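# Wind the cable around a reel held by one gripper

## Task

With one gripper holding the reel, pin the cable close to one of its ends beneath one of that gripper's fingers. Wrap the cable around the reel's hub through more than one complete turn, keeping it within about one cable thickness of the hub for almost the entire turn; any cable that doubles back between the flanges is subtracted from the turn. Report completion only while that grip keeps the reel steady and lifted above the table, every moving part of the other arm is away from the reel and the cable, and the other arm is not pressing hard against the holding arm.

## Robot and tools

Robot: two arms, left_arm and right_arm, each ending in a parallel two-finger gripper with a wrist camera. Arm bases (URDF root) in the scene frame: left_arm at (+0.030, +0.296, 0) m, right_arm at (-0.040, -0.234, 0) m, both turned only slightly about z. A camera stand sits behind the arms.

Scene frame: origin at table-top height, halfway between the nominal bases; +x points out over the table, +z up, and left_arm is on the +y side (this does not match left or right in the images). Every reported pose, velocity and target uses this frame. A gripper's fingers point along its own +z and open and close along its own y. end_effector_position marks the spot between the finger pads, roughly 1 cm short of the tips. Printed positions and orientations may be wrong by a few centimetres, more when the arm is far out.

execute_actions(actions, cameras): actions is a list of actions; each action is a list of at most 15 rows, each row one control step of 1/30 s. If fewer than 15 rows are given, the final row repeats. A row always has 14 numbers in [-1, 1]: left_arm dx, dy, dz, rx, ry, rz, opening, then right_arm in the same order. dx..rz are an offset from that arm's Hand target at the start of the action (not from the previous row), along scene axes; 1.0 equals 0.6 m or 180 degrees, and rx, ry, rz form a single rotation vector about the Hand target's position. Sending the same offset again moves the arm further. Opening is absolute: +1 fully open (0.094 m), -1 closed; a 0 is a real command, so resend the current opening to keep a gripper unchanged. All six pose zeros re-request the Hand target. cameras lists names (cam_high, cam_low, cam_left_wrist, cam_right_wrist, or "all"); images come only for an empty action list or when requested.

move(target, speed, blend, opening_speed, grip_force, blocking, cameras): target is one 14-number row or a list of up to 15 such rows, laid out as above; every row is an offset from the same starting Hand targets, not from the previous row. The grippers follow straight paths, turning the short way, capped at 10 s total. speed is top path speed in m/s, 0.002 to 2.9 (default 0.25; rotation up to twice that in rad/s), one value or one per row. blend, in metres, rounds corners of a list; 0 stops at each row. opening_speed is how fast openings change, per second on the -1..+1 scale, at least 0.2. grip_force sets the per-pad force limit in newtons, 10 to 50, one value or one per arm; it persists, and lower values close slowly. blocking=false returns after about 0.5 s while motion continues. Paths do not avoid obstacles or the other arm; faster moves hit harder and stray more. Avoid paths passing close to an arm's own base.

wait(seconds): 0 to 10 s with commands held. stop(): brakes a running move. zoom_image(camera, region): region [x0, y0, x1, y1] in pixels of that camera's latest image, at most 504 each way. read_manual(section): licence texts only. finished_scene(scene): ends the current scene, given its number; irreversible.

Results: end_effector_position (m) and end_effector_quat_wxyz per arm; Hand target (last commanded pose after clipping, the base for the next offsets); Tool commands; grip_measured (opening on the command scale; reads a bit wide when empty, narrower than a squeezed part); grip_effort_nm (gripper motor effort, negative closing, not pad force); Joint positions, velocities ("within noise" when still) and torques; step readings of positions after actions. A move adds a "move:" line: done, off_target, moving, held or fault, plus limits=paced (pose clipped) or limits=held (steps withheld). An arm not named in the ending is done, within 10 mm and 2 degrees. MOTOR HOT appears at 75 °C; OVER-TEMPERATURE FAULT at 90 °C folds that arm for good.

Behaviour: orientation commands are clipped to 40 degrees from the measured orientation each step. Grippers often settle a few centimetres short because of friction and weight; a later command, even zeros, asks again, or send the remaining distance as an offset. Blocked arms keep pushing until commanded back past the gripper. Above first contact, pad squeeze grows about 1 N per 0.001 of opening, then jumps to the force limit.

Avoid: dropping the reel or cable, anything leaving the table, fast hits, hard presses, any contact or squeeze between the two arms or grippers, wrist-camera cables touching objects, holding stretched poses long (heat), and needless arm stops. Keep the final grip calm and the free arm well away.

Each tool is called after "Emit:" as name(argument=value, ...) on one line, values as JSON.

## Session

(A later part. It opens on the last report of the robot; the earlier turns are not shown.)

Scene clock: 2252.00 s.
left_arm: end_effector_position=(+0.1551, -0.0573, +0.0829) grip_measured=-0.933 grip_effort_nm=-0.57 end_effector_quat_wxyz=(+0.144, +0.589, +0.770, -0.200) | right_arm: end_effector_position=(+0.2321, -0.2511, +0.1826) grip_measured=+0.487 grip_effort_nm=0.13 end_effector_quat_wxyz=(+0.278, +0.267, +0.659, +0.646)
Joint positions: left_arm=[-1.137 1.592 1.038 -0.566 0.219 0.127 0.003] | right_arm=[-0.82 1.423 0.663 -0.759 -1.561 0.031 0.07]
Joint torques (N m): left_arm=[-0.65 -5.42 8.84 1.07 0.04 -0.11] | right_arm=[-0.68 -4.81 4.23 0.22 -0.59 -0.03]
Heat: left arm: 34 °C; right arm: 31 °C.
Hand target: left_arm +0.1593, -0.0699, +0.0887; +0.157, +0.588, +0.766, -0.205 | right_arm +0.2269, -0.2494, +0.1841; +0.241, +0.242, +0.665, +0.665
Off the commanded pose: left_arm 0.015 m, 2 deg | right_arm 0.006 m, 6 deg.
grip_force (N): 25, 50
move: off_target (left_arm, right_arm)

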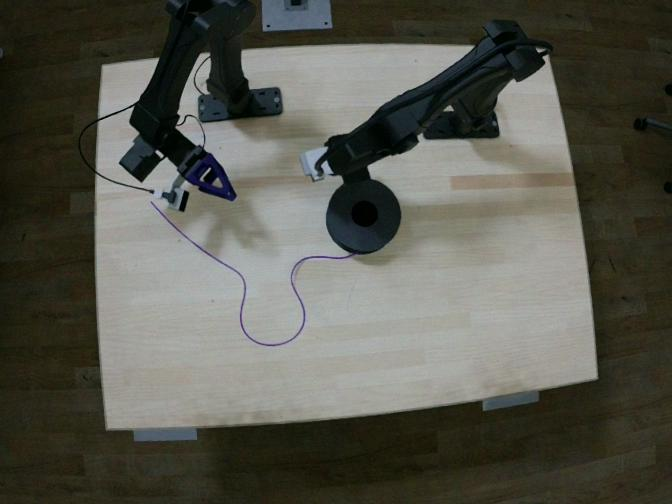

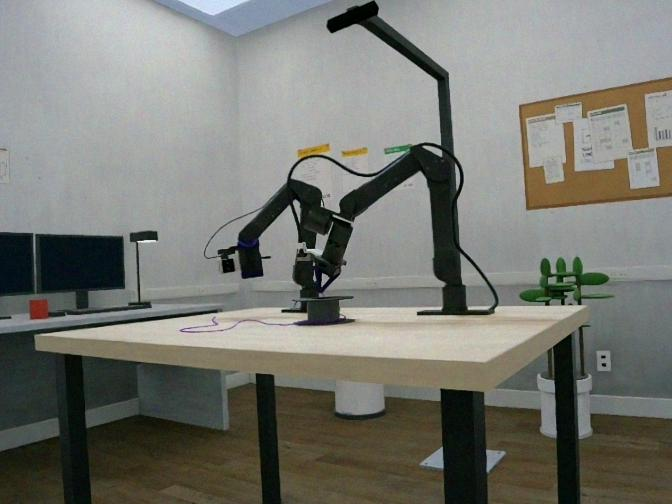

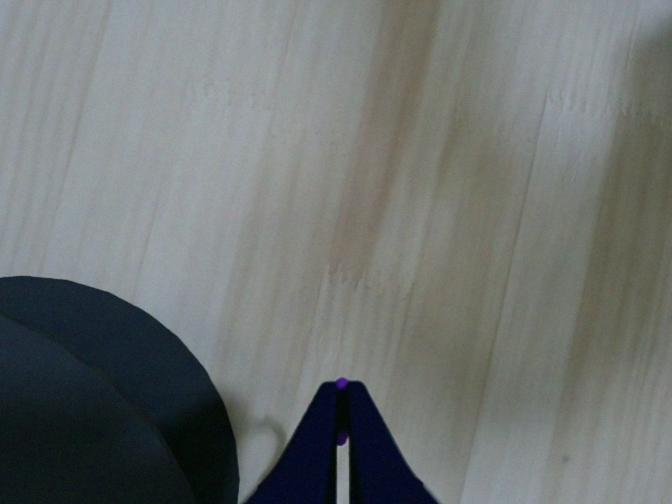

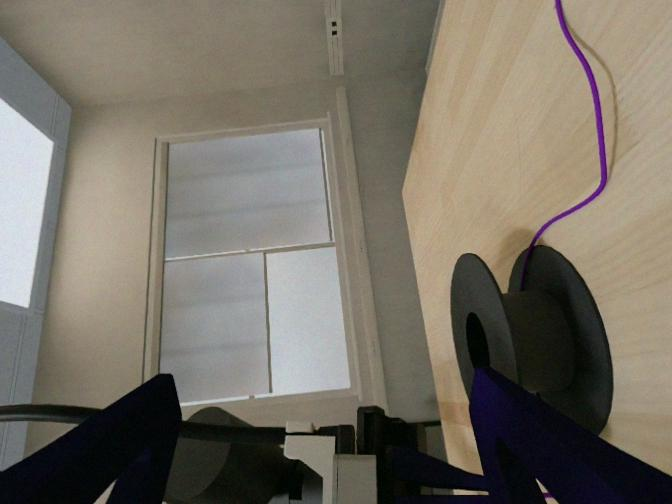

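Emit:
move(target=[[0.14, -0.08, 0.01, 0, 0.125, 0.2165, -1, 0, 0, 0, 0, 0, 0, 0.49], [0.238, -0.083, 0.01, 0, 0.18, 0.31, -1, 0, 0, 0, 0, 0, 0, 0.49], [0.293, -0.035, 0.01, 0, 0.2306, 0.3993, -1, 0, 0, 0, 0, 0, 0, 0.49]], speed=0.12, blend=[0.02, 0.02, 0], cameras=["all"])

Scene clock: 2270.60 s.
left_arm: end_effector_position=(+0.3305, -0.0873, +0.0979) grip_measured=-0.933 grip_effort_nm=-0.58 end_effector_quat_wxyz=(-0.012, -0.063, +0.964, -0.258) | right_arm: end_effector_position=(+0.2321, -0.2511, +0.1826) grip_measured=+0.487 grip_effort_nm=0.13 end_effector_quat_wxyz=(+0.278, +0.267, +0.659, +0.646)
Joint positions: left_arm=[-0.787 2.05 1.676 -0.805 0.356 -0.98 0.003] | right_arm=[-0.82 1.423 0.663 -0.759 -1.561 0.031 0.07]
Joint torques (N m): left_arm=[0.4 -8.9 9.03 0.73 0.21 -0.04] | right_arm=[-0.69 -4.81 4.26 0.24 -0.59 -0.03]
Heat: left arm: 35 °C; right arm: 31 °C.
Hand target: left_arm +0.3351, -0.0910, +0.0949; -0.018, -0.068, +0.963, -0.259 | right_arm +0.2269, -0.2494, +0.1841; +0.241, +0.242, +0.665, +0.665
Off the commanded pose: left_arm 0.007 m, 1 deg | right_arm 0.006 m, 6 deg.
grip_force (N): 25, 50
move: off_target (right_arm)

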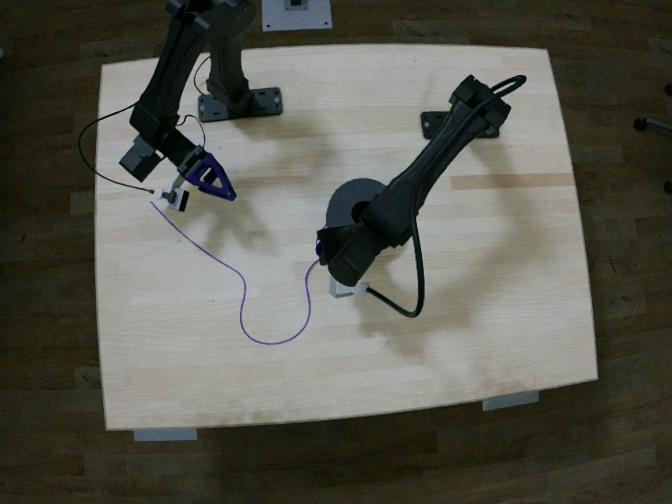

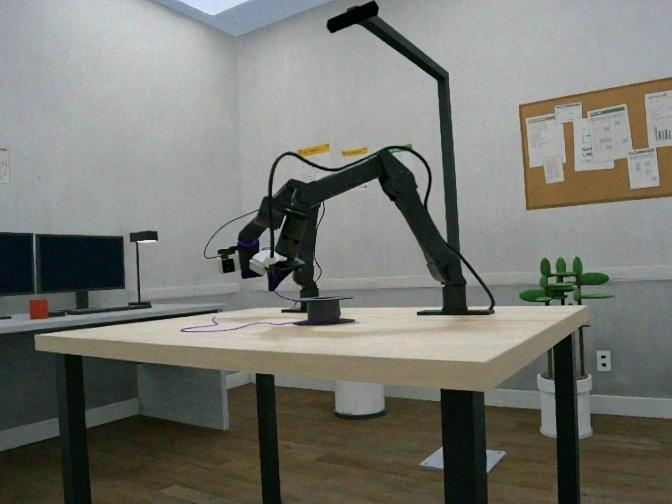

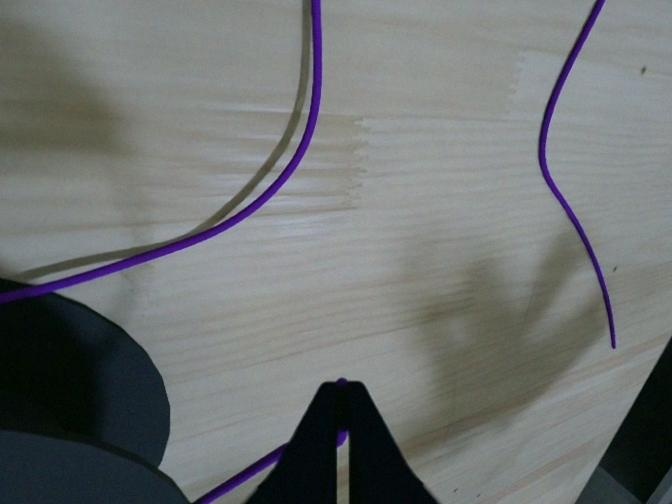

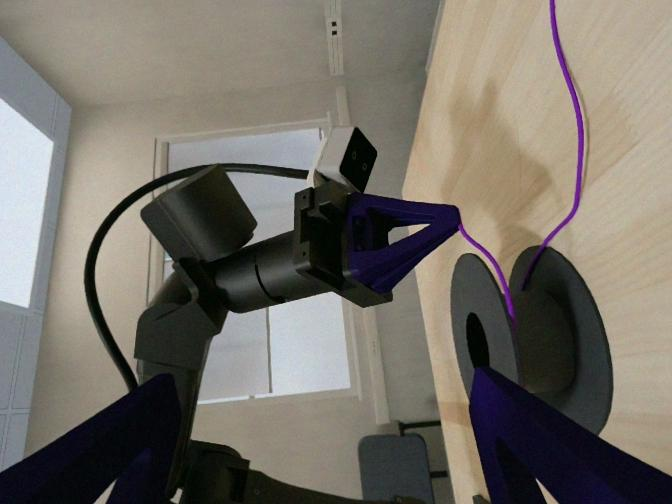

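Emit:
move(target=[[0.082, -0.017, -0.02, 0, 0, 0, -1, 0, 0, 0, 0, 0, 0, 0.49], [0.082, -0.017, -0.02, 0, 0, 0, -1, 0.12, 0.165, -0.187, 0, 0, 0.122, 0.49]], speed=0.15, blend=[0.005, 0], cameras=["all"])

Scene clock: 2318.67 s.
left_arm: end_effector_position=(+0.3833, -0.0966, +0.0878) grip_measured=-0.933 grip_effort_nm=-0.58 end_effector_quat_wxyz=(-0.011, -0.074, +0.963, -0.259) | right_arm: end_effector_position=(+0.2943, -0.1500, +0.0703) grip_measured=+0.487 grip_effort_nm=0.13 end_effector_quat_wxyz=(+0.102, +0.114, +0.702, +0.696)
Joint positions: left_arm=[-0.722 2.247 1.947 -0.897 0.377 -0.938 0.003] | right_arm=[-0.338 2.097 0.91 -0.474 -1.559 -0.076 0.07]
Joint torques (N m): left_arm=[-0.23 -10.41 8.96 0.68 0.26 0.07] | right_arm=[0.28 -6.94 5.15 0.43 -0.58 0.03]
Heat: left arm: 37 °C; right arm: 31 °C.
Hand target: left_arm +0.3842, -0.1012, +0.0827; -0.018, -0.067, +0.964, -0.258 | right_arm +0.2990, -0.1504, +0.0720; +0.110, +0.111, +0.699, +0.698
Off the commanded pose: left_arm 0.007 m, 1 deg | right_arm 0.005 m, 1 deg.
grip_force (N): 25, 50
move: done

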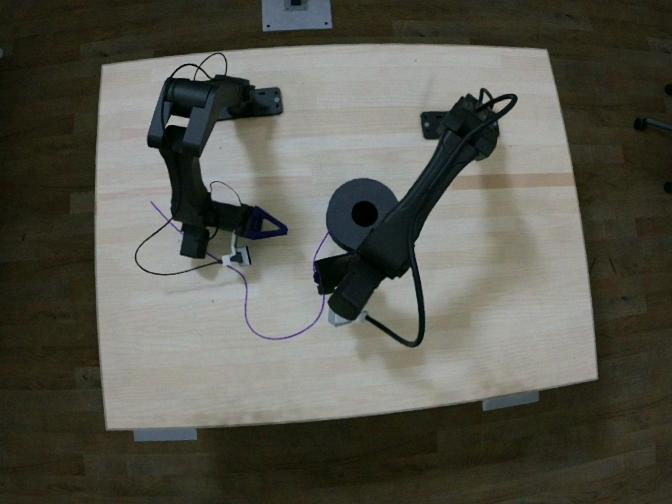

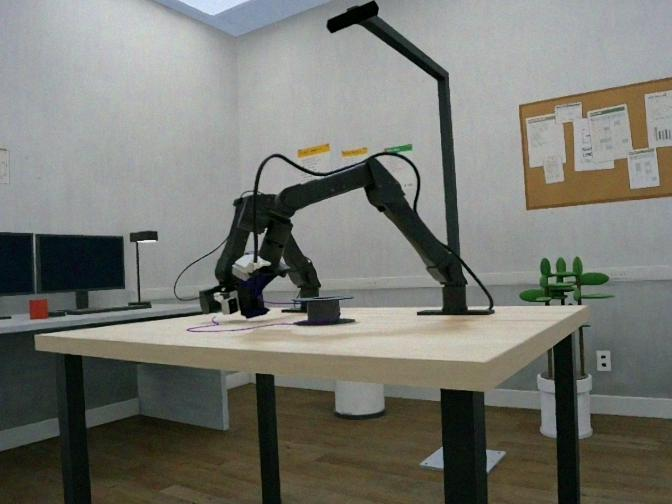

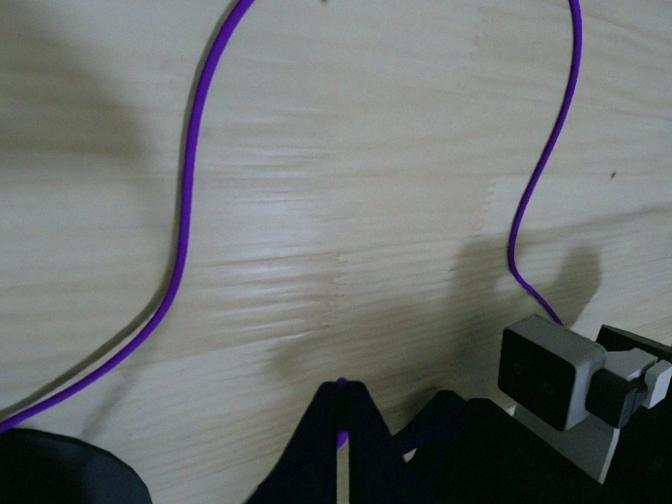

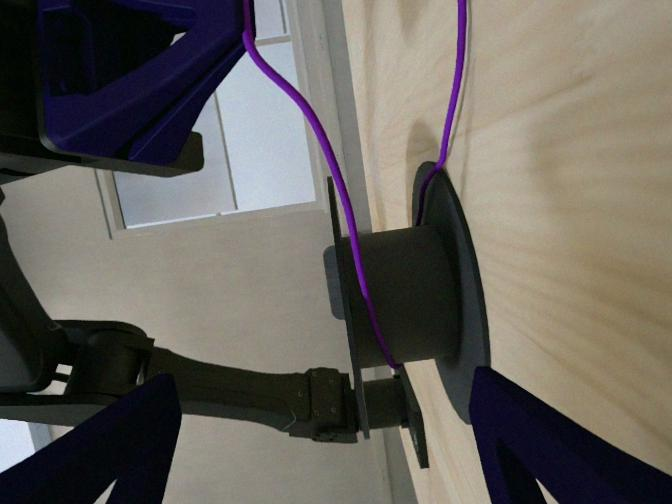

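Emit:
move(target=[[0.008, -0.075, -0.01, 0, 0, 0, -1, 0, 0, 0, 0, 0, 0, 0.49], [0.008, -0.075, -0.01, 0, 0, 0, -1, -0.007, 0.151, -0.0133, 0, 0, 0.1, 0.49]], speed=0.1, blend=[0.005, 0], cameras=["all"])

Scene clock: 2341.63 s.
left_arm: end_effector_position=(+0.3852, -0.1449, +0.0872) grip_measured=-0.933 grip_effort_nm=-0.58 end_effector_quat_wxyz=(-0.015, -0.063, +0.962, -0.267) | right_arm: end_effector_position=(+0.2914, -0.0612, +0.0639) grip_measured=+0.487 grip_effort_nm=0.13 end_effector_quat_wxyz=(+0.010, +0.008, +0.711, +0.703)
Joint positions: left_arm=[-0.787 2.415 2.224 -0.978 0.372 -0.984 0.003] | right_arm=[-0.056 2.188 1.047 -0.462 -1.559 -0.035 0.07]
Joint torques (N m): left_arm=[0.18 -11.11 9.03 0.73 0.07 -0.06] | right_arm=[0.43 -7.43 5.72 0.32 -0.56 0.02]
Heat: left arm: 36 °C; right arm: 32 °C.
Hand target: left_arm +0.3890, -0.1462, +0.0767; -0.018, -0.067, +0.963, -0.258 | right_arm +0.2947, -0.0597, +0.0640; -0.001, +0.000, +0.707, +0.707
Off the commanded pose: left_arm 0.011 m, 1 deg | right_arm 0.004 m, 2 deg.
grip_force (N): 25, 50
move: off_target (left_arm)

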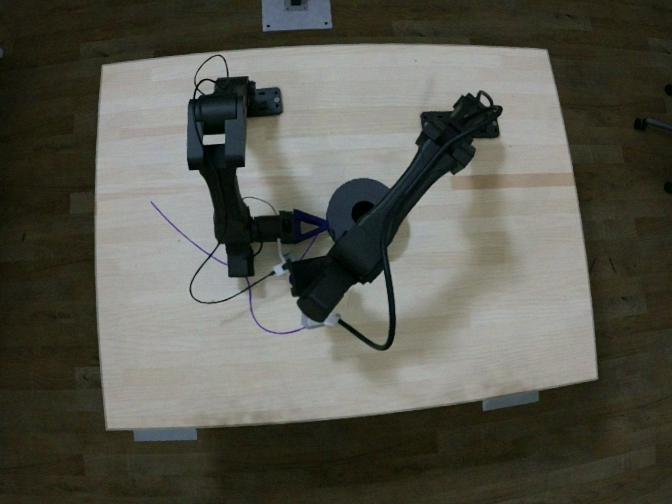

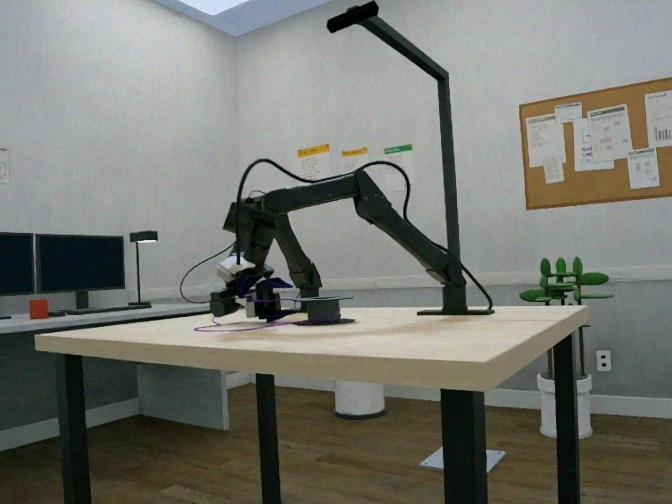

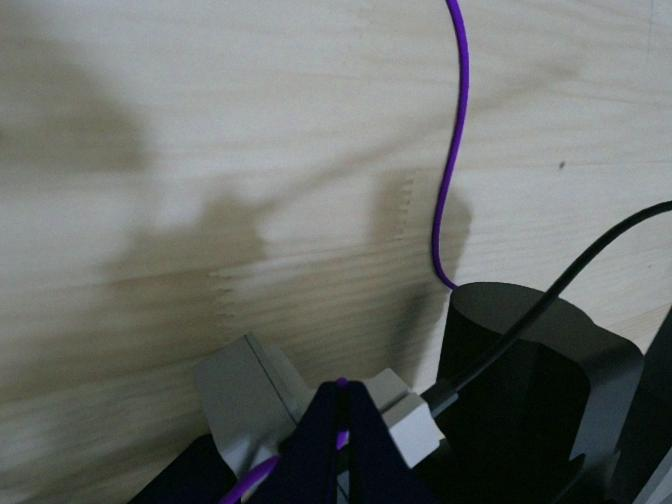

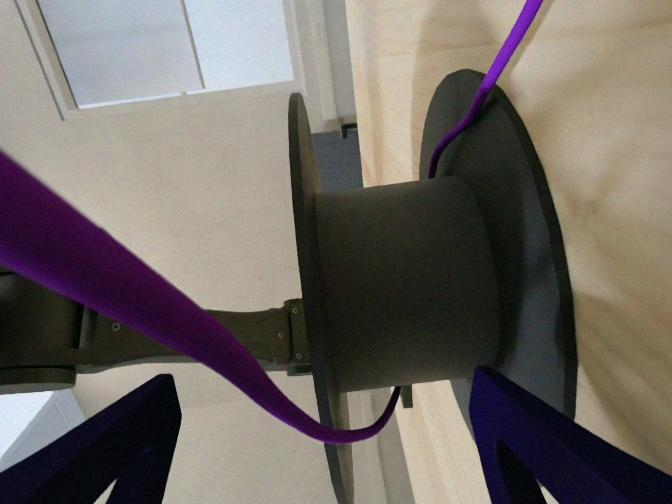

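Emit:
move(target=[[0, 0, 0, 0, 0, 0, -1, 0.007, -0.151, 0.008, 0, 0, -0.1, 0.49], [0.03, 0.09, -0.03, 0, 0, 0, -1, 0.007, -0.151, 0.008, 0, 0, -0.1, 0.49]], speed=0.1, blend=[0.005, 0], cameras=["all"])

Scene clock: 2381.70 s.
left_arm: end_effector_position=(+0.4049, -0.0863, +0.0280) grip_measured=-0.933 grip_effort_nm=-0.58 end_effector_quat_wxyz=(-0.040, -0.082, +0.969, -0.232) | right_arm: end_effector_position=(+0.3005, -0.1497, +0.0630) grip_measured=+0.487 grip_effort_nm=0.13 end_effector_quat_wxyz=(+0.094, +0.117, +0.700, +0.699)
Joint positions: left_arm=[-0.676 2.415 2.023 -0.904 0.392 -0.891 0.003] | right_arm=[-0.33 2.141 0.94 -0.458 -1.565 -0.057 0.07]
Joint torques (N m): left_arm=[-0.28 -19.17 5.05 0.81 0.3 0.06] | right_arm=[-0.34 -9.87 2.61 0.42 -0.52 -0.12]
Heat: left arm: 39 °C; right arm: 31 °C.
Hand target: left_arm +0.4069, -0.0923, +0.0588; -0.019, -0.067, +0.963, -0.259 | right_arm +0.2989, -0.1504, +0.0688; +0.110, +0.110, +0.699, +0.698
Off the commanded pose: left_arm 0.031 m, 4 deg | right_arm 0.006 m, 2 deg.
grip_force (N): 25, 50
move: off_target (left_arm)

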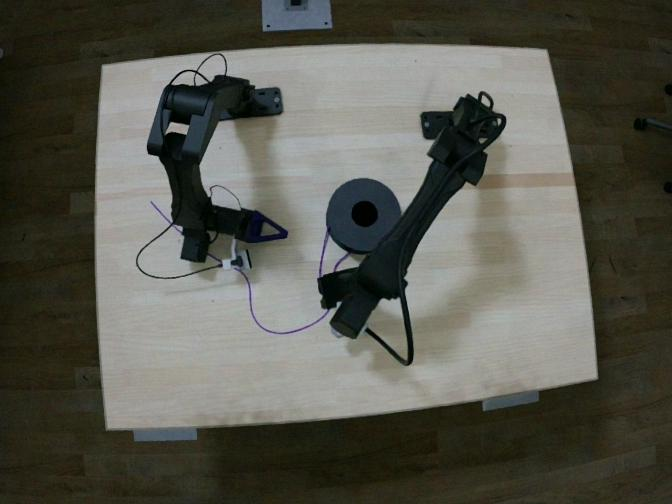

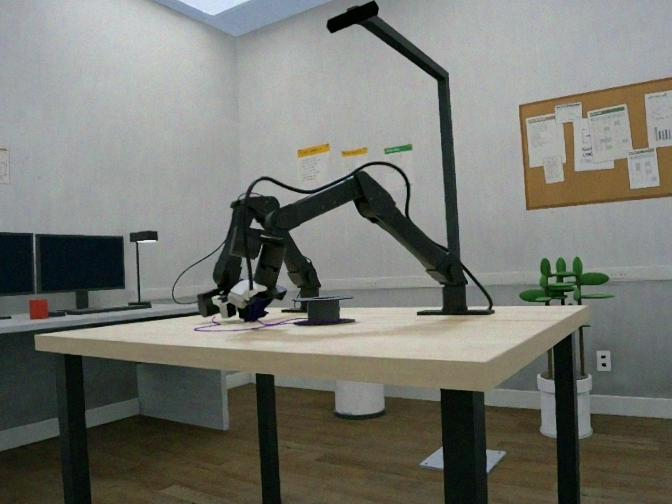

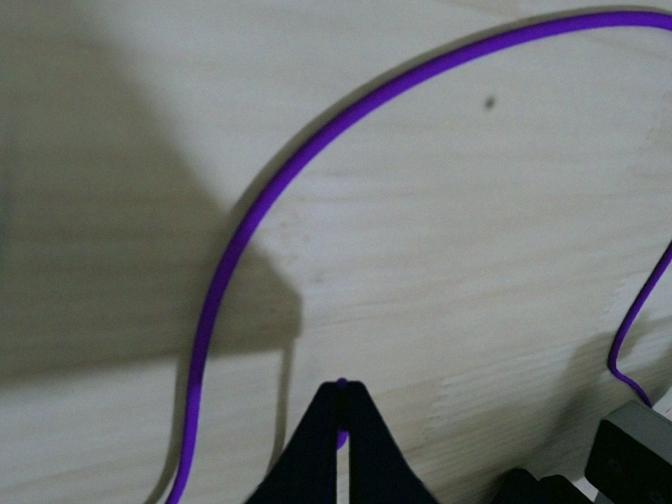

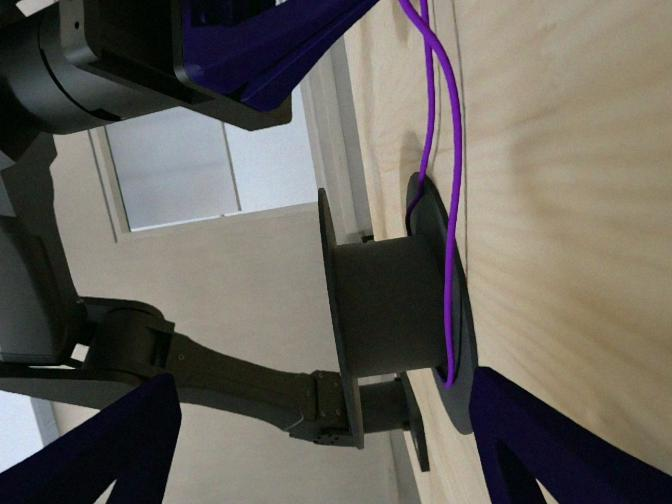

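Emit:
move(target=[0.0, -0.005, 0.045, 0, 0, 0, -1, 0, 0, 0, 0, 0, 0, 0.49], speed=0.1, cameras=["cam_high", "cam_right_wrist"])

Scene clock: 2388.80 s.
left_arm: end_effector_position=(+0.4056, -0.0871, +0.0484) grip_measured=-0.933 grip_effort_nm=-0.57 end_effector_quat_wxyz=(-0.039, -0.081, +0.968, -0.233) | right_arm: end_effector_position=(+0.3005, -0.1497, +0.0630) grip_measured=+0.487 grip_effort_nm=0.13 end_effector_quat_wxyz=(+0.094, +0.117, +0.700, +0.699)
Joint positions: left_arm=[-0.677 2.405 2.086 -0.973 0.392 -0.891 0.003] | right_arm=[-0.33 2.141 0.94 -0.458 -1.565 -0.057 0.07]
Joint torques (N m): left_arm=[-0.66 -18.41 8.44 0.53 0.27 0.02] | right_arm=[-0.35 -9.81 2.66 0.41 -0.53 -0.12]
Heat: left arm: 39 °C; right arm: 30 °C.
Hand target: left_arm +0.4071, -0.0951, +0.0858; -0.018, -0.068, +0.963, -0.258 | right_arm +0.2989, -0.1504, +0.0688; +0.110, +0.110, +0.699, +0.698
Off the commanded pose: left_arm 0.038 m, 4 deg | right_arm 0.006 m, 2 deg.
grip_force (N): 25, 50
move: off_target (left_arm)
Images, in order (width x height): cam_high 672x504, cam_right_wrist 672x504.

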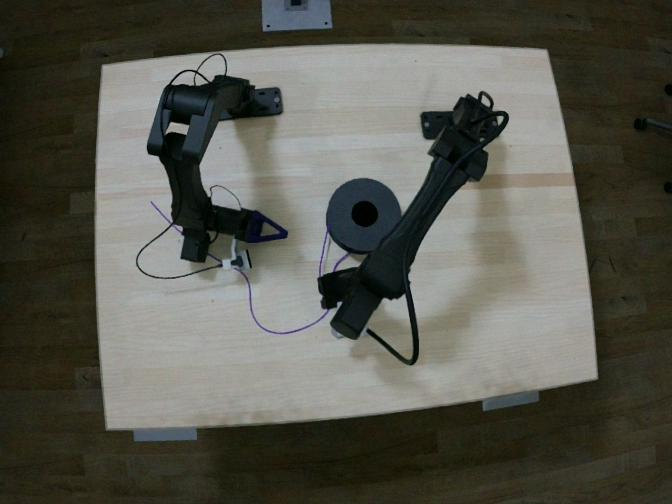

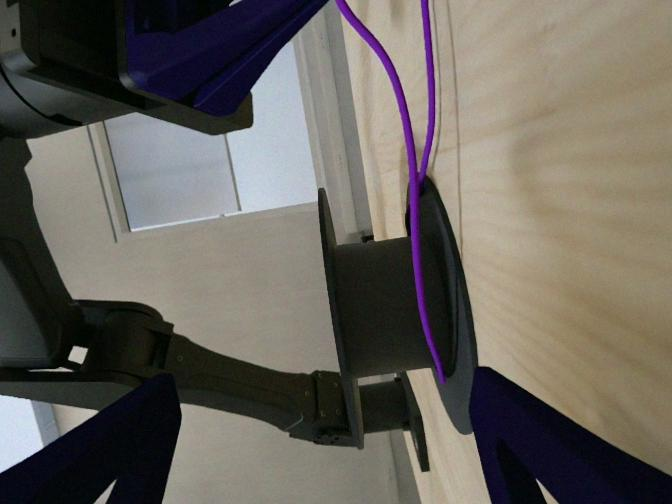

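Emit:
move(target=[0.0, 0, 0.05, 0, 0, 0, -1, 0, 0, 0, 0, 0, 0, 0.49], speed=0.1, cameras=["cam_high", "cam_right_wrist", "cam_left_wrist"])

Scene clock: 2400.53 s.
left_arm: end_effector_position=(+0.4082, -0.0892, +0.0853) grip_measured=-0.933 grip_effort_nm=-0.57 end_effector_quat_wxyz=(-0.034, -0.080, +0.968, -0.237) | right_arm: end_effector_position=(+0.3005, -0.1497, +0.0630) grip_measured=+0.487 grip_effort_nm=0.13 end_effector_quat_wxyz=(+0.094, +0.117, +0.700, +0.699)
Joint positions: left_arm=[-0.677 2.405 2.229 -1.103 0.392 -0.891 0.003] | right_arm=[-0.33 2.141 0.94 -0.458 -1.565 -0.057 0.07]
Joint torques (N m): left_arm=[-0.64 -17.29 8.43 0.53 0.27 0.02] | right_arm=[-0.36 -9.85 2.67 0.42 -0.53 -0.11]
Heat: left arm: 38 °C; right arm: 32 °C.
Hand target: left_arm +0.4071, -0.0952, +0.1158; -0.018, -0.067, +0.963, -0.259 | right_arm +0.2989, -0.1504, +0.0688; +0.110, +0.110, +0.699, +0.698
Off the commanded pose: left_arm 0.031 m, 3 deg | right_arm 0.006 m, 2 deg.
grip_force (N): 25, 50
move: off_target (left_arm)
Images, in order (width x height): cam_high 672x504, cam_left_wrist 672x504, cam_right_wrist 672x504.

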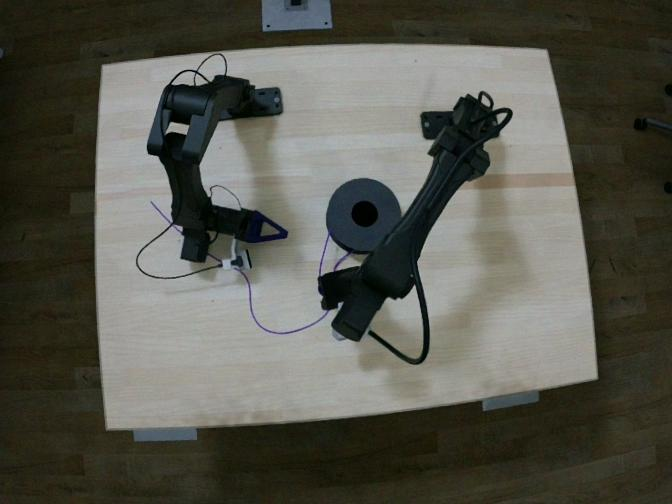

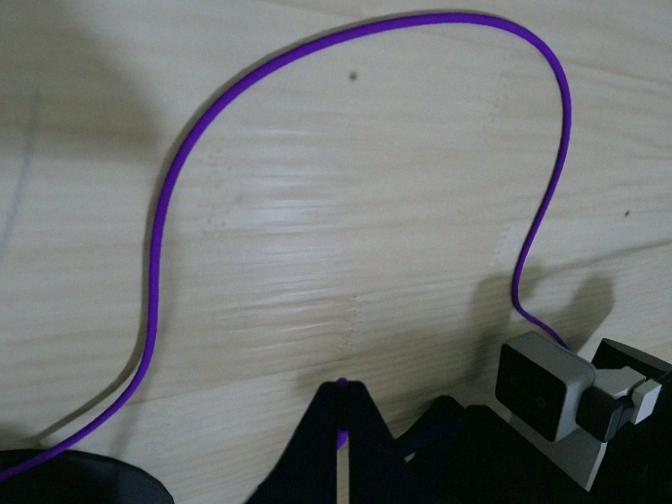

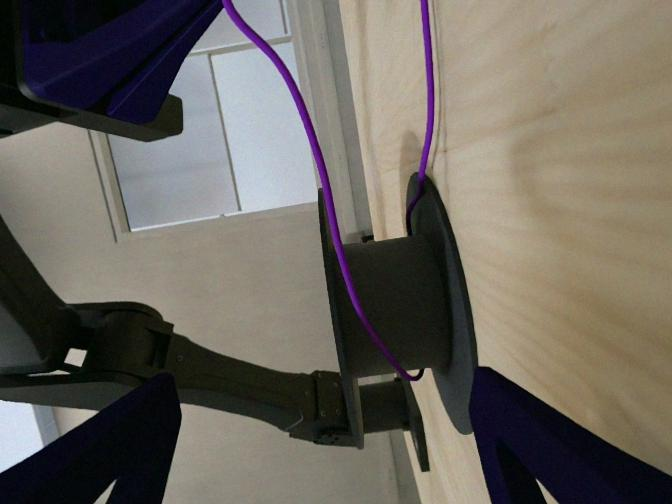

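Emit:
move(target=[0.0, 0, 0, 0, 0, 0, -1, 0.0, 0.151, -0.006, 0, 0, 0.1, 0.49], speed=0.08, cameras=["cam_high", "cam_right_wrist", "cam_left_wrist"])

Scene clock: 2412.63 s.
left_arm: end_effector_position=(+0.4082, -0.0892, +0.0853) grip_measured=-0.933 grip_effort_nm=-0.57 end_effector_quat_wxyz=(-0.034, -0.080, +0.968, -0.237) | right_arm: end_effector_position=(+0.2953, -0.0609, +0.0657) grip_measured=+0.487 grip_effort_nm=0.13 end_effector_quat_wxyz=(+0.009, +0.009, +0.710, +0.704)
Joint positions: left_arm=[-0.677 2.405 2.229 -1.103 0.392 -0.891 0.003] | right_arm=[-0.055 2.192 1.062 -0.458 -1.563 -0.018 0.07]
Joint torques (N m): left_arm=[-0.64 -17.29 8.42 0.53 0.26 0.02] | right_arm=[0.44 -7.46 5.74 0.39 -0.54 0.05]
Heat: left arm: 38 °C; right arm: 32 °C.
Hand target: left_arm +0.4071, -0.0952, +0.1159; -0.018, -0.067, +0.963, -0.259 | right_arm +0.2989, -0.0599, +0.0651; -0.001, +0.000, +0.707, +0.707
Off the commanded pose: left_arm 0.031 m, 3 deg | right_arm 0.004 m, 2 deg.
grip_force (N): 25, 50
move: off_target (left_arm)
Images, in order (width x height): cam_high 672x504, cam_left_wrist 672x504, cam_right_wrist 672x504.

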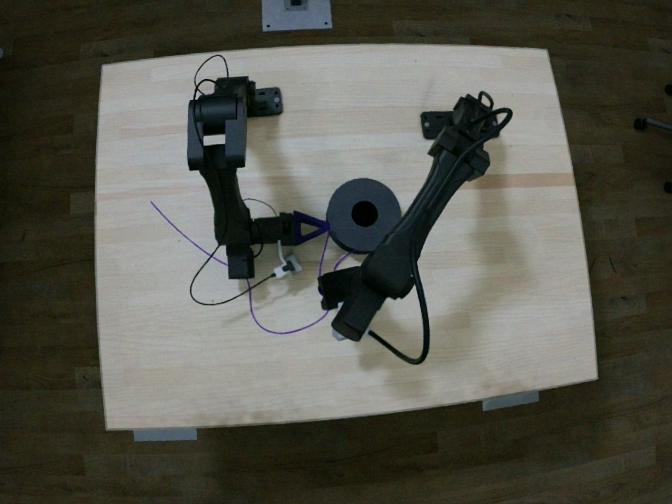

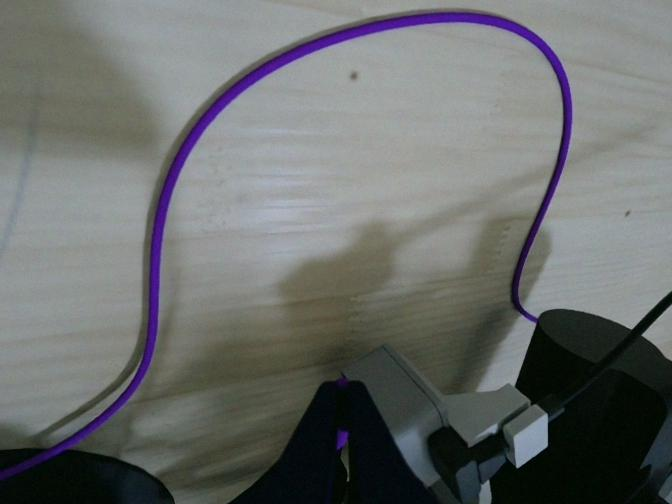

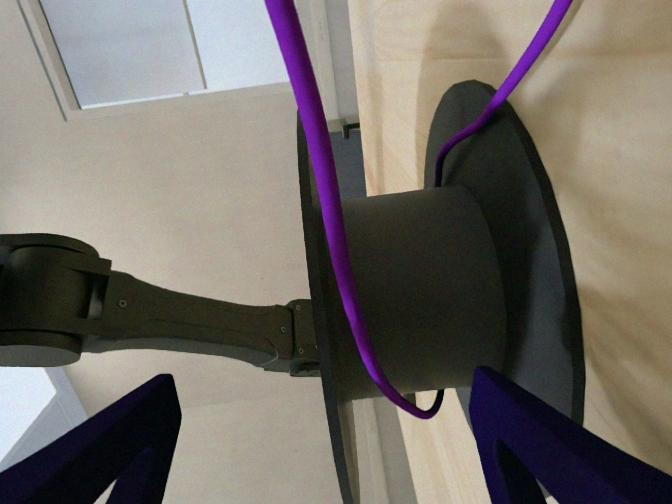

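Emit:
move(target=[0.058, -0.017, 0, 0, 0, 0, -1, 0, 0, 0, 0, 0, 0, 0.49], speed=0.06, cameras=["cam_high", "cam_right_wrist", "cam_left_wrist"])

Scene clock: 2432.77 s.
left_arm: end_effector_position=(+0.4402, -0.1055, +0.1279) grip_measured=-0.933 grip_effort_nm=-0.58 end_effector_quat_wxyz=(-0.002, -0.071, +0.961, -0.268) | right_arm: end_effector_position=(+0.2953, -0.0609, +0.0657) grip_measured=+0.487 grip_effort_nm=0.13 end_effector_quat_wxyz=(+0.009, +0.009, +0.710, +0.704)
Joint positions: left_arm=[-0.662 2.645 2.826 -1.373 0.399 -0.878 0.003] | right_arm=[-0.055 2.192 1.062 -0.458 -1.563 -0.017 0.07]
Joint torques (N m): left_arm=[0.44 -11.67 8.13 0.64 0.28 0.08] | right_arm=[0.44 -7.41 5.71 0.39 -0.53 0.04]
Heat: left arm: 38 °C; right arm: 31 °C.
Hand target: left_arm +0.4418, -0.1054, +0.1157; -0.018, -0.068, +0.963, -0.258 | right_arm +0.2989, -0.0599, +0.0651; -0.001, +0.000, +0.707, +0.707
Off the commanded pose: left_arm 0.012 m, 2 deg | right_arm 0.004 m, 2 deg.
grip_force (N): 25, 50
move: off_target (left_arm)
Images, in order (width x height): cam_high 672x504, cam_left_wrist 672x504, cam_right_wrist 672x504.

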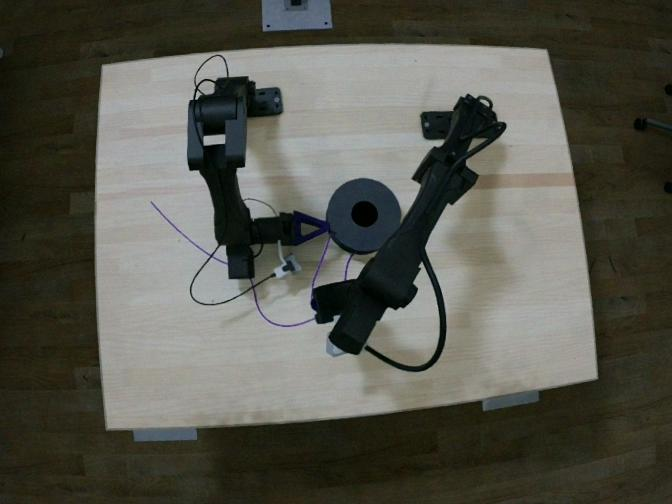

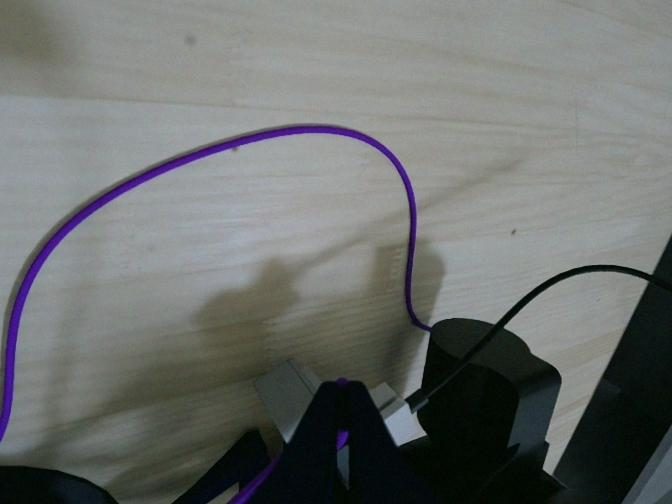

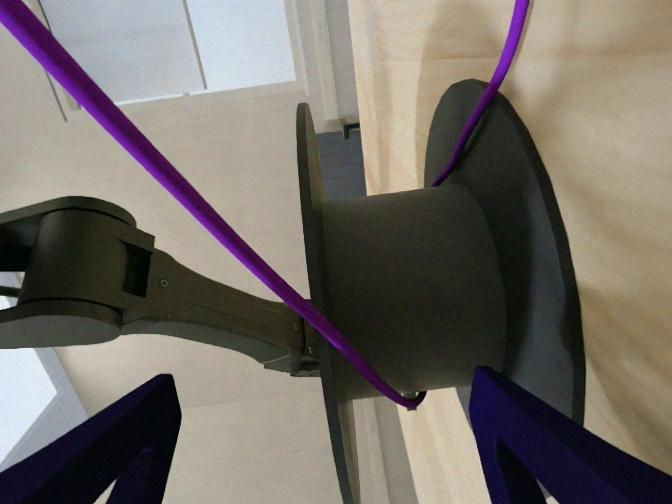

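Emit:
move(target=[0.0, 0, -0.045, 0, 0, 0, -1, 0, 0, 0, 0, 0, 0, 0.49], speed=0.06, cameras=["cam_right_wrist"])

Scene clock: 2437.63 s.
left_arm: end_effector_position=(+0.4391, -0.1047, +0.0769) grip_measured=-0.933 grip_effort_nm=-0.58 end_effector_quat_wxyz=(-0.027, -0.073, +0.967, -0.244) | right_arm: end_effector_position=(+0.2953, -0.0609, +0.0657) grip_measured=+0.487 grip_effort_nm=0.13 end_effector_quat_wxyz=(+0.009, +0.009, +0.710, +0.704)
Joint positions: left_arm=[-0.662 2.645 2.636 -1.258 0.399 -0.867 0.003] | right_arm=[-0.055 2.192 1.062 -0.458 -1.563 -0.017 0.07]
Joint torques (N m): left_arm=[0.43 -17.07 4.88 0.81 0.28 0.06] | right_arm=[0.43 -7.35 5.79 0.39 -0.53 0.02]
Heat: left arm: 39 °C; right arm: 31 °C.
Hand target: left_arm +0.4418, -0.1055, +0.0888; -0.019, -0.067, +0.963, -0.259 | right_arm +0.2989, -0.0599, +0.0651; -0.001, +0.000, +0.707, +0.707
Off the commanded pose: left_arm 0.012 m, 2 deg | right_arm 0.004 m, 2 deg.
grip_force (N): 25, 50
move: off_target (left_arm)
Images, in order (width x height): cam_right_wrist 672x504.

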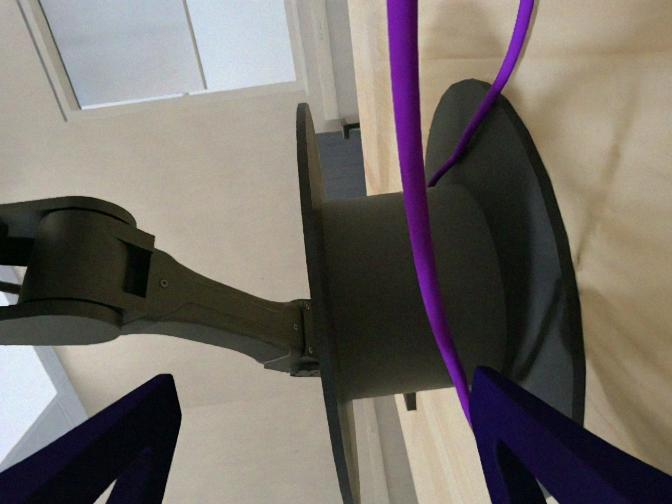

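Emit:
move(target=[[0, 0, 0, 0, 0, 0, -1, 0, -0.151, 0.008, 0, 0, -0.1, 0.49], [0, 0, 0, 0, 0, 0, -1, -0.12, -0.316, 0.198, 0, 0, -0.222, 0.49]], speed=[0.12, 0.2], blend=[0.02, 0], cameras=["cam_high", "cam_left_wrist"])

Scene clock: 2600.57 s.
left_arm: end_effector_position=(+0.4394, -0.1049, +0.0770) grip_measured=-0.933 grip_effort_nm=-0.57 end_effector_quat_wxyz=(-0.027, -0.073, +0.966, -0.245) | right_arm: end_effector_position=(+0.2326, -0.2514, +0.1829) grip_measured=+0.487 grip_effort_nm=0.13 end_effector_quat_wxyz=(+0.282, +0.263, +0.660, +0.645)
Joint positions: left_arm=[-0.662 2.645 2.636 -1.257 0.399 -0.867 0.003] | right_arm=[-0.819 1.392 0.636 -0.646 -1.561 0.135 0.07]
Joint torques (N m): left_arm=[0.44 -17.11 4.82 0.82 0.28 0.06] | right_arm=[-0.7 -4.49 4.26 0.39 -0.62 0.04]
Heat: left arm: 52 °C; right arm: 31 °C.
Hand target: left_arm +0.4418, -0.1055, +0.0888; -0.018, -0.067, +0.963, -0.259 | right_arm +0.2269, -0.2494, +0.1840; +0.241, +0.242, +0.665, +0.665
Off the commanded pose: left_arm 0.012 m, 2 deg | right_arm 0.006 m, 6 deg.
joint sent to its limit (right arm) — joint 5 (wrist yaw), lower limit. The joint targets are off in orientation, not in position.
grip_force (N): 25, 50
move: off_target (left_arm, right_arm)
Images, in order (width x height): cam_high 672x504, cam_left_wrist 672x504.

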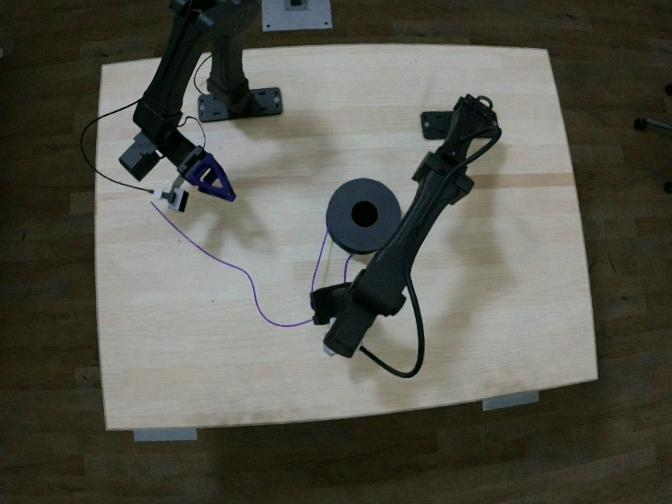

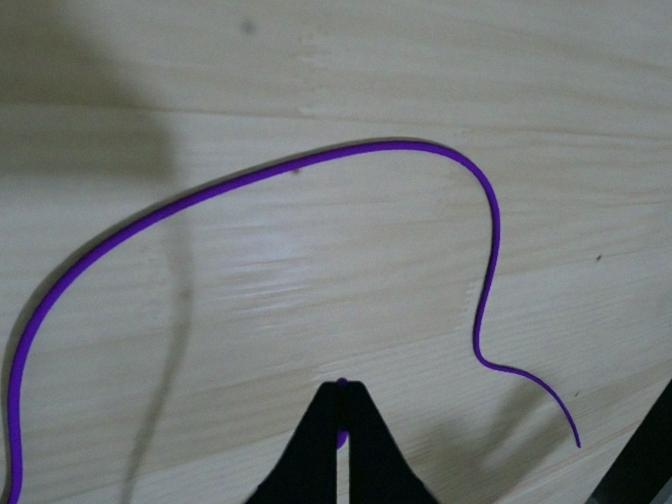

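Emit:
move(target=[[0.022, 0.209, 0.005, 0, 0.111, 0.1925, -1, 0, 0, 0, 0, 0, 0, 0.49], [-0.02, 0.426, 0.005, 0, 0.15, 0.26, -1, 0, 0, 0, 0, 0, 0, 0.49], [-0.145, 0.659, 0.005, 0, 0.1806, 0.3127, -1, 0, 0, 0, 0, 0, 0, 0.49]], speed=0.12, blend=[0.04, 0.04, 0], cameras=["cam_high", "cam_low", "cam_left_wrist", "cam_right_wrist"])

Scene clock: 2633.57 s.
left_arm: end_effector_position=(+0.3605, +0.2907, +0.0804) grip_measured=-0.933 grip_effort_nm=-0.57 end_effector_quat_wxyz=(-0.163, -0.579, +0.772, -0.207) | right_arm: end_effector_position=(+0.2323, -0.2512, +0.1829) grip_measured=+0.487 grip_effort_nm=0.13 end_effector_quat_wxyz=(+0.281, +0.264, +0.660, +0.645)
Joint positions: left_arm=[0.243 1.92 1.434 -1.243 0.51 -0.994 0.003] | right_arm=[-0.819 1.392 0.636 -0.65 -1.561 0.135 0.07]
Joint torques (N m): left_arm=[-0.05 -12.85 4.34 -0.16 0.19 0.03] | right_arm=[-0.69 -4.48 4.4 0.38 -0.63 -0.02]
Heat: left arm: 53 °C; right arm: 30 °C.
Hand target: left_arm +0.3548, +0.2900, +0.0919; -0.154, -0.575, +0.776, -0.208 | right_arm +0.2270, -0.2494, +0.1840; +0.241, +0.242, +0.665, +0.665
Off the commanded pose: left_arm 0.013 m, 1 deg | right_arm 0.006 m, 6 deg.
joint sent to its limit (right arm) — joint 5 (wrist yaw), lower limit. The joint targets are off in orientation, not in position.
grip_force (N): 25, 50
move: off_target (left_arm, right_arm)

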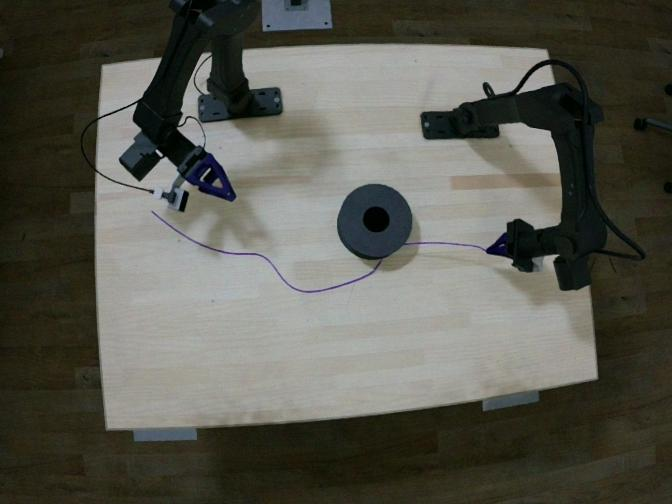

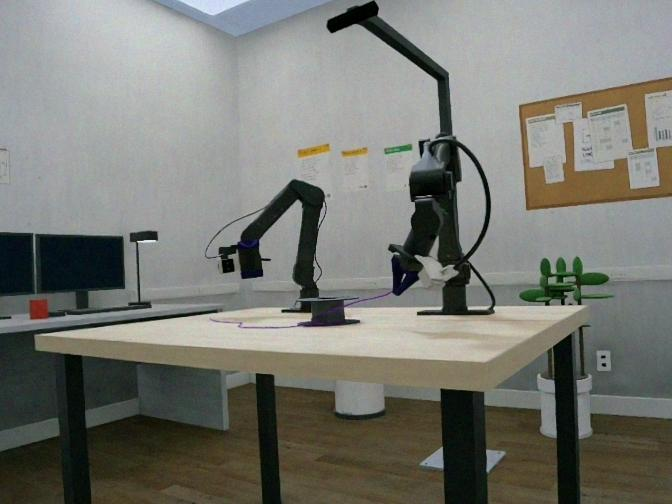

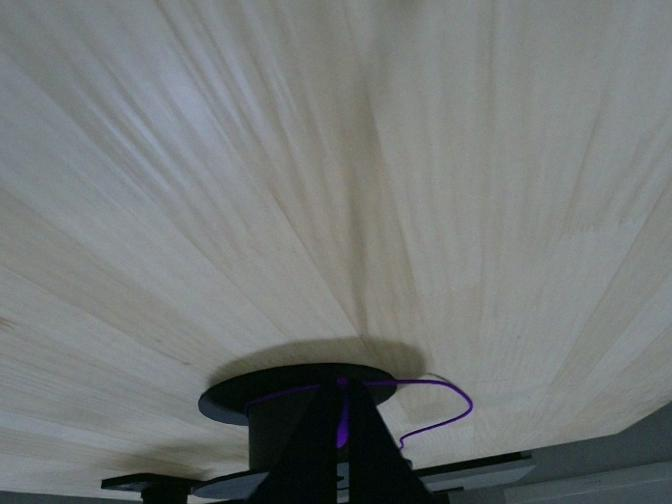

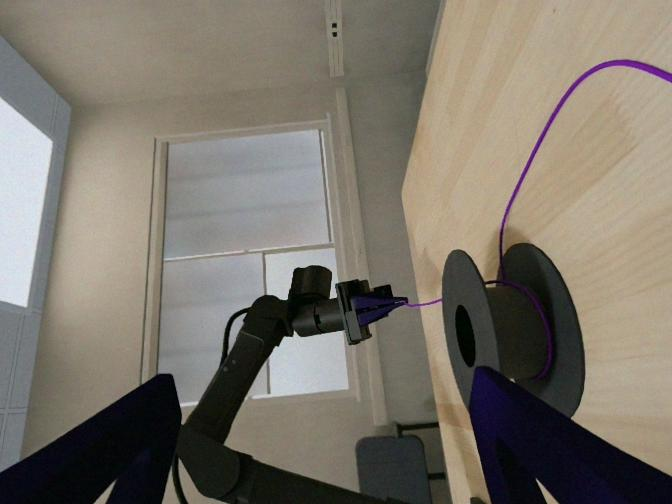

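Emit:
move(target=[0.015, 0.11, 0, 0, 0, 0, -1, 0, 0, 0, 0, 0, 0, 0.49], speed=0.06, cameras=["cam_high", "cam_right_wrist"])

Scene clock: 2661.77 s.
left_arm: end_effector_position=(+0.3615, +0.3518, +0.0944) grip_measured=-0.933 grip_effort_nm=-0.58 end_effector_quat_wxyz=(-0.149, -0.575, +0.776, -0.213) | right_arm: end_effector_position=(+0.2323, -0.2512, +0.1829) grip_measured=+0.487 grip_effort_nm=0.13 end_effector_quat_wxyz=(+0.281, +0.264, +0.660, +0.645)
Joint positions: left_arm=[0.408 1.987 1.583 -1.384 0.483 -0.806 0.003] | right_arm=[-0.819 1.392 0.636 -0.65 -1.561 0.135 0.07]
Joint torques (N m): left_arm=[0.42 -7.58 7.68 -0.2 0.15 0.04] | right_arm=[-0.66 -4.45 4.36 0.39 -0.63 -0.01]
Heat: left arm: 50 °C; right arm: 30 °C.
Hand target: left_arm +0.3638, +0.3559, +0.0919; -0.154, -0.575, +0.776, -0.209 | right_arm +0.2270, -0.2494, +0.1840; +0.241, +0.242, +0.665, +0.665
Off the commanded pose: left_arm 0.005 m, 1 deg | right_arm 0.006 m, 6 deg.
joint sent to its limit (right arm) — joint 5 (wrist yaw), lower limit. The joint targets are off in orientation, not in position.
grip_force (N): 25, 50
move: off_target (right_arm)
Images, in order (width x height): cam_high 672x504, cam_right_wrist 672x504.

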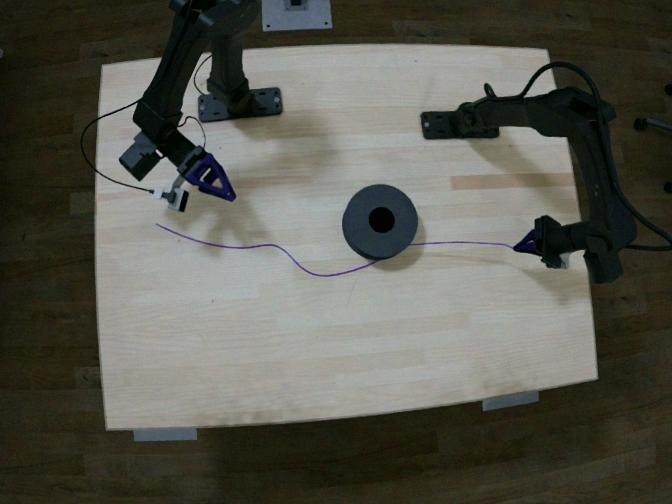

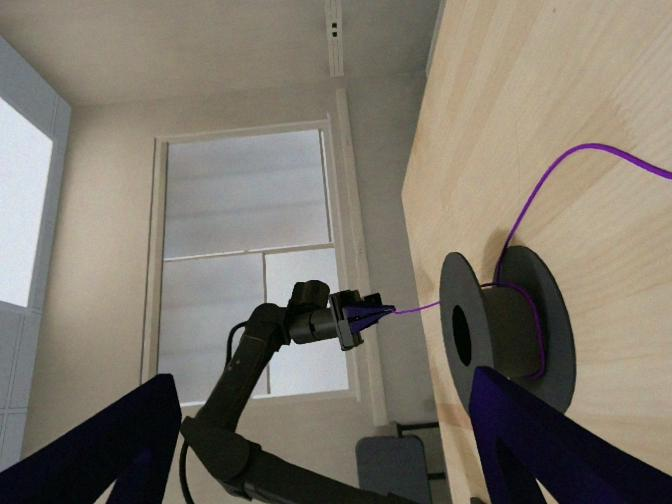

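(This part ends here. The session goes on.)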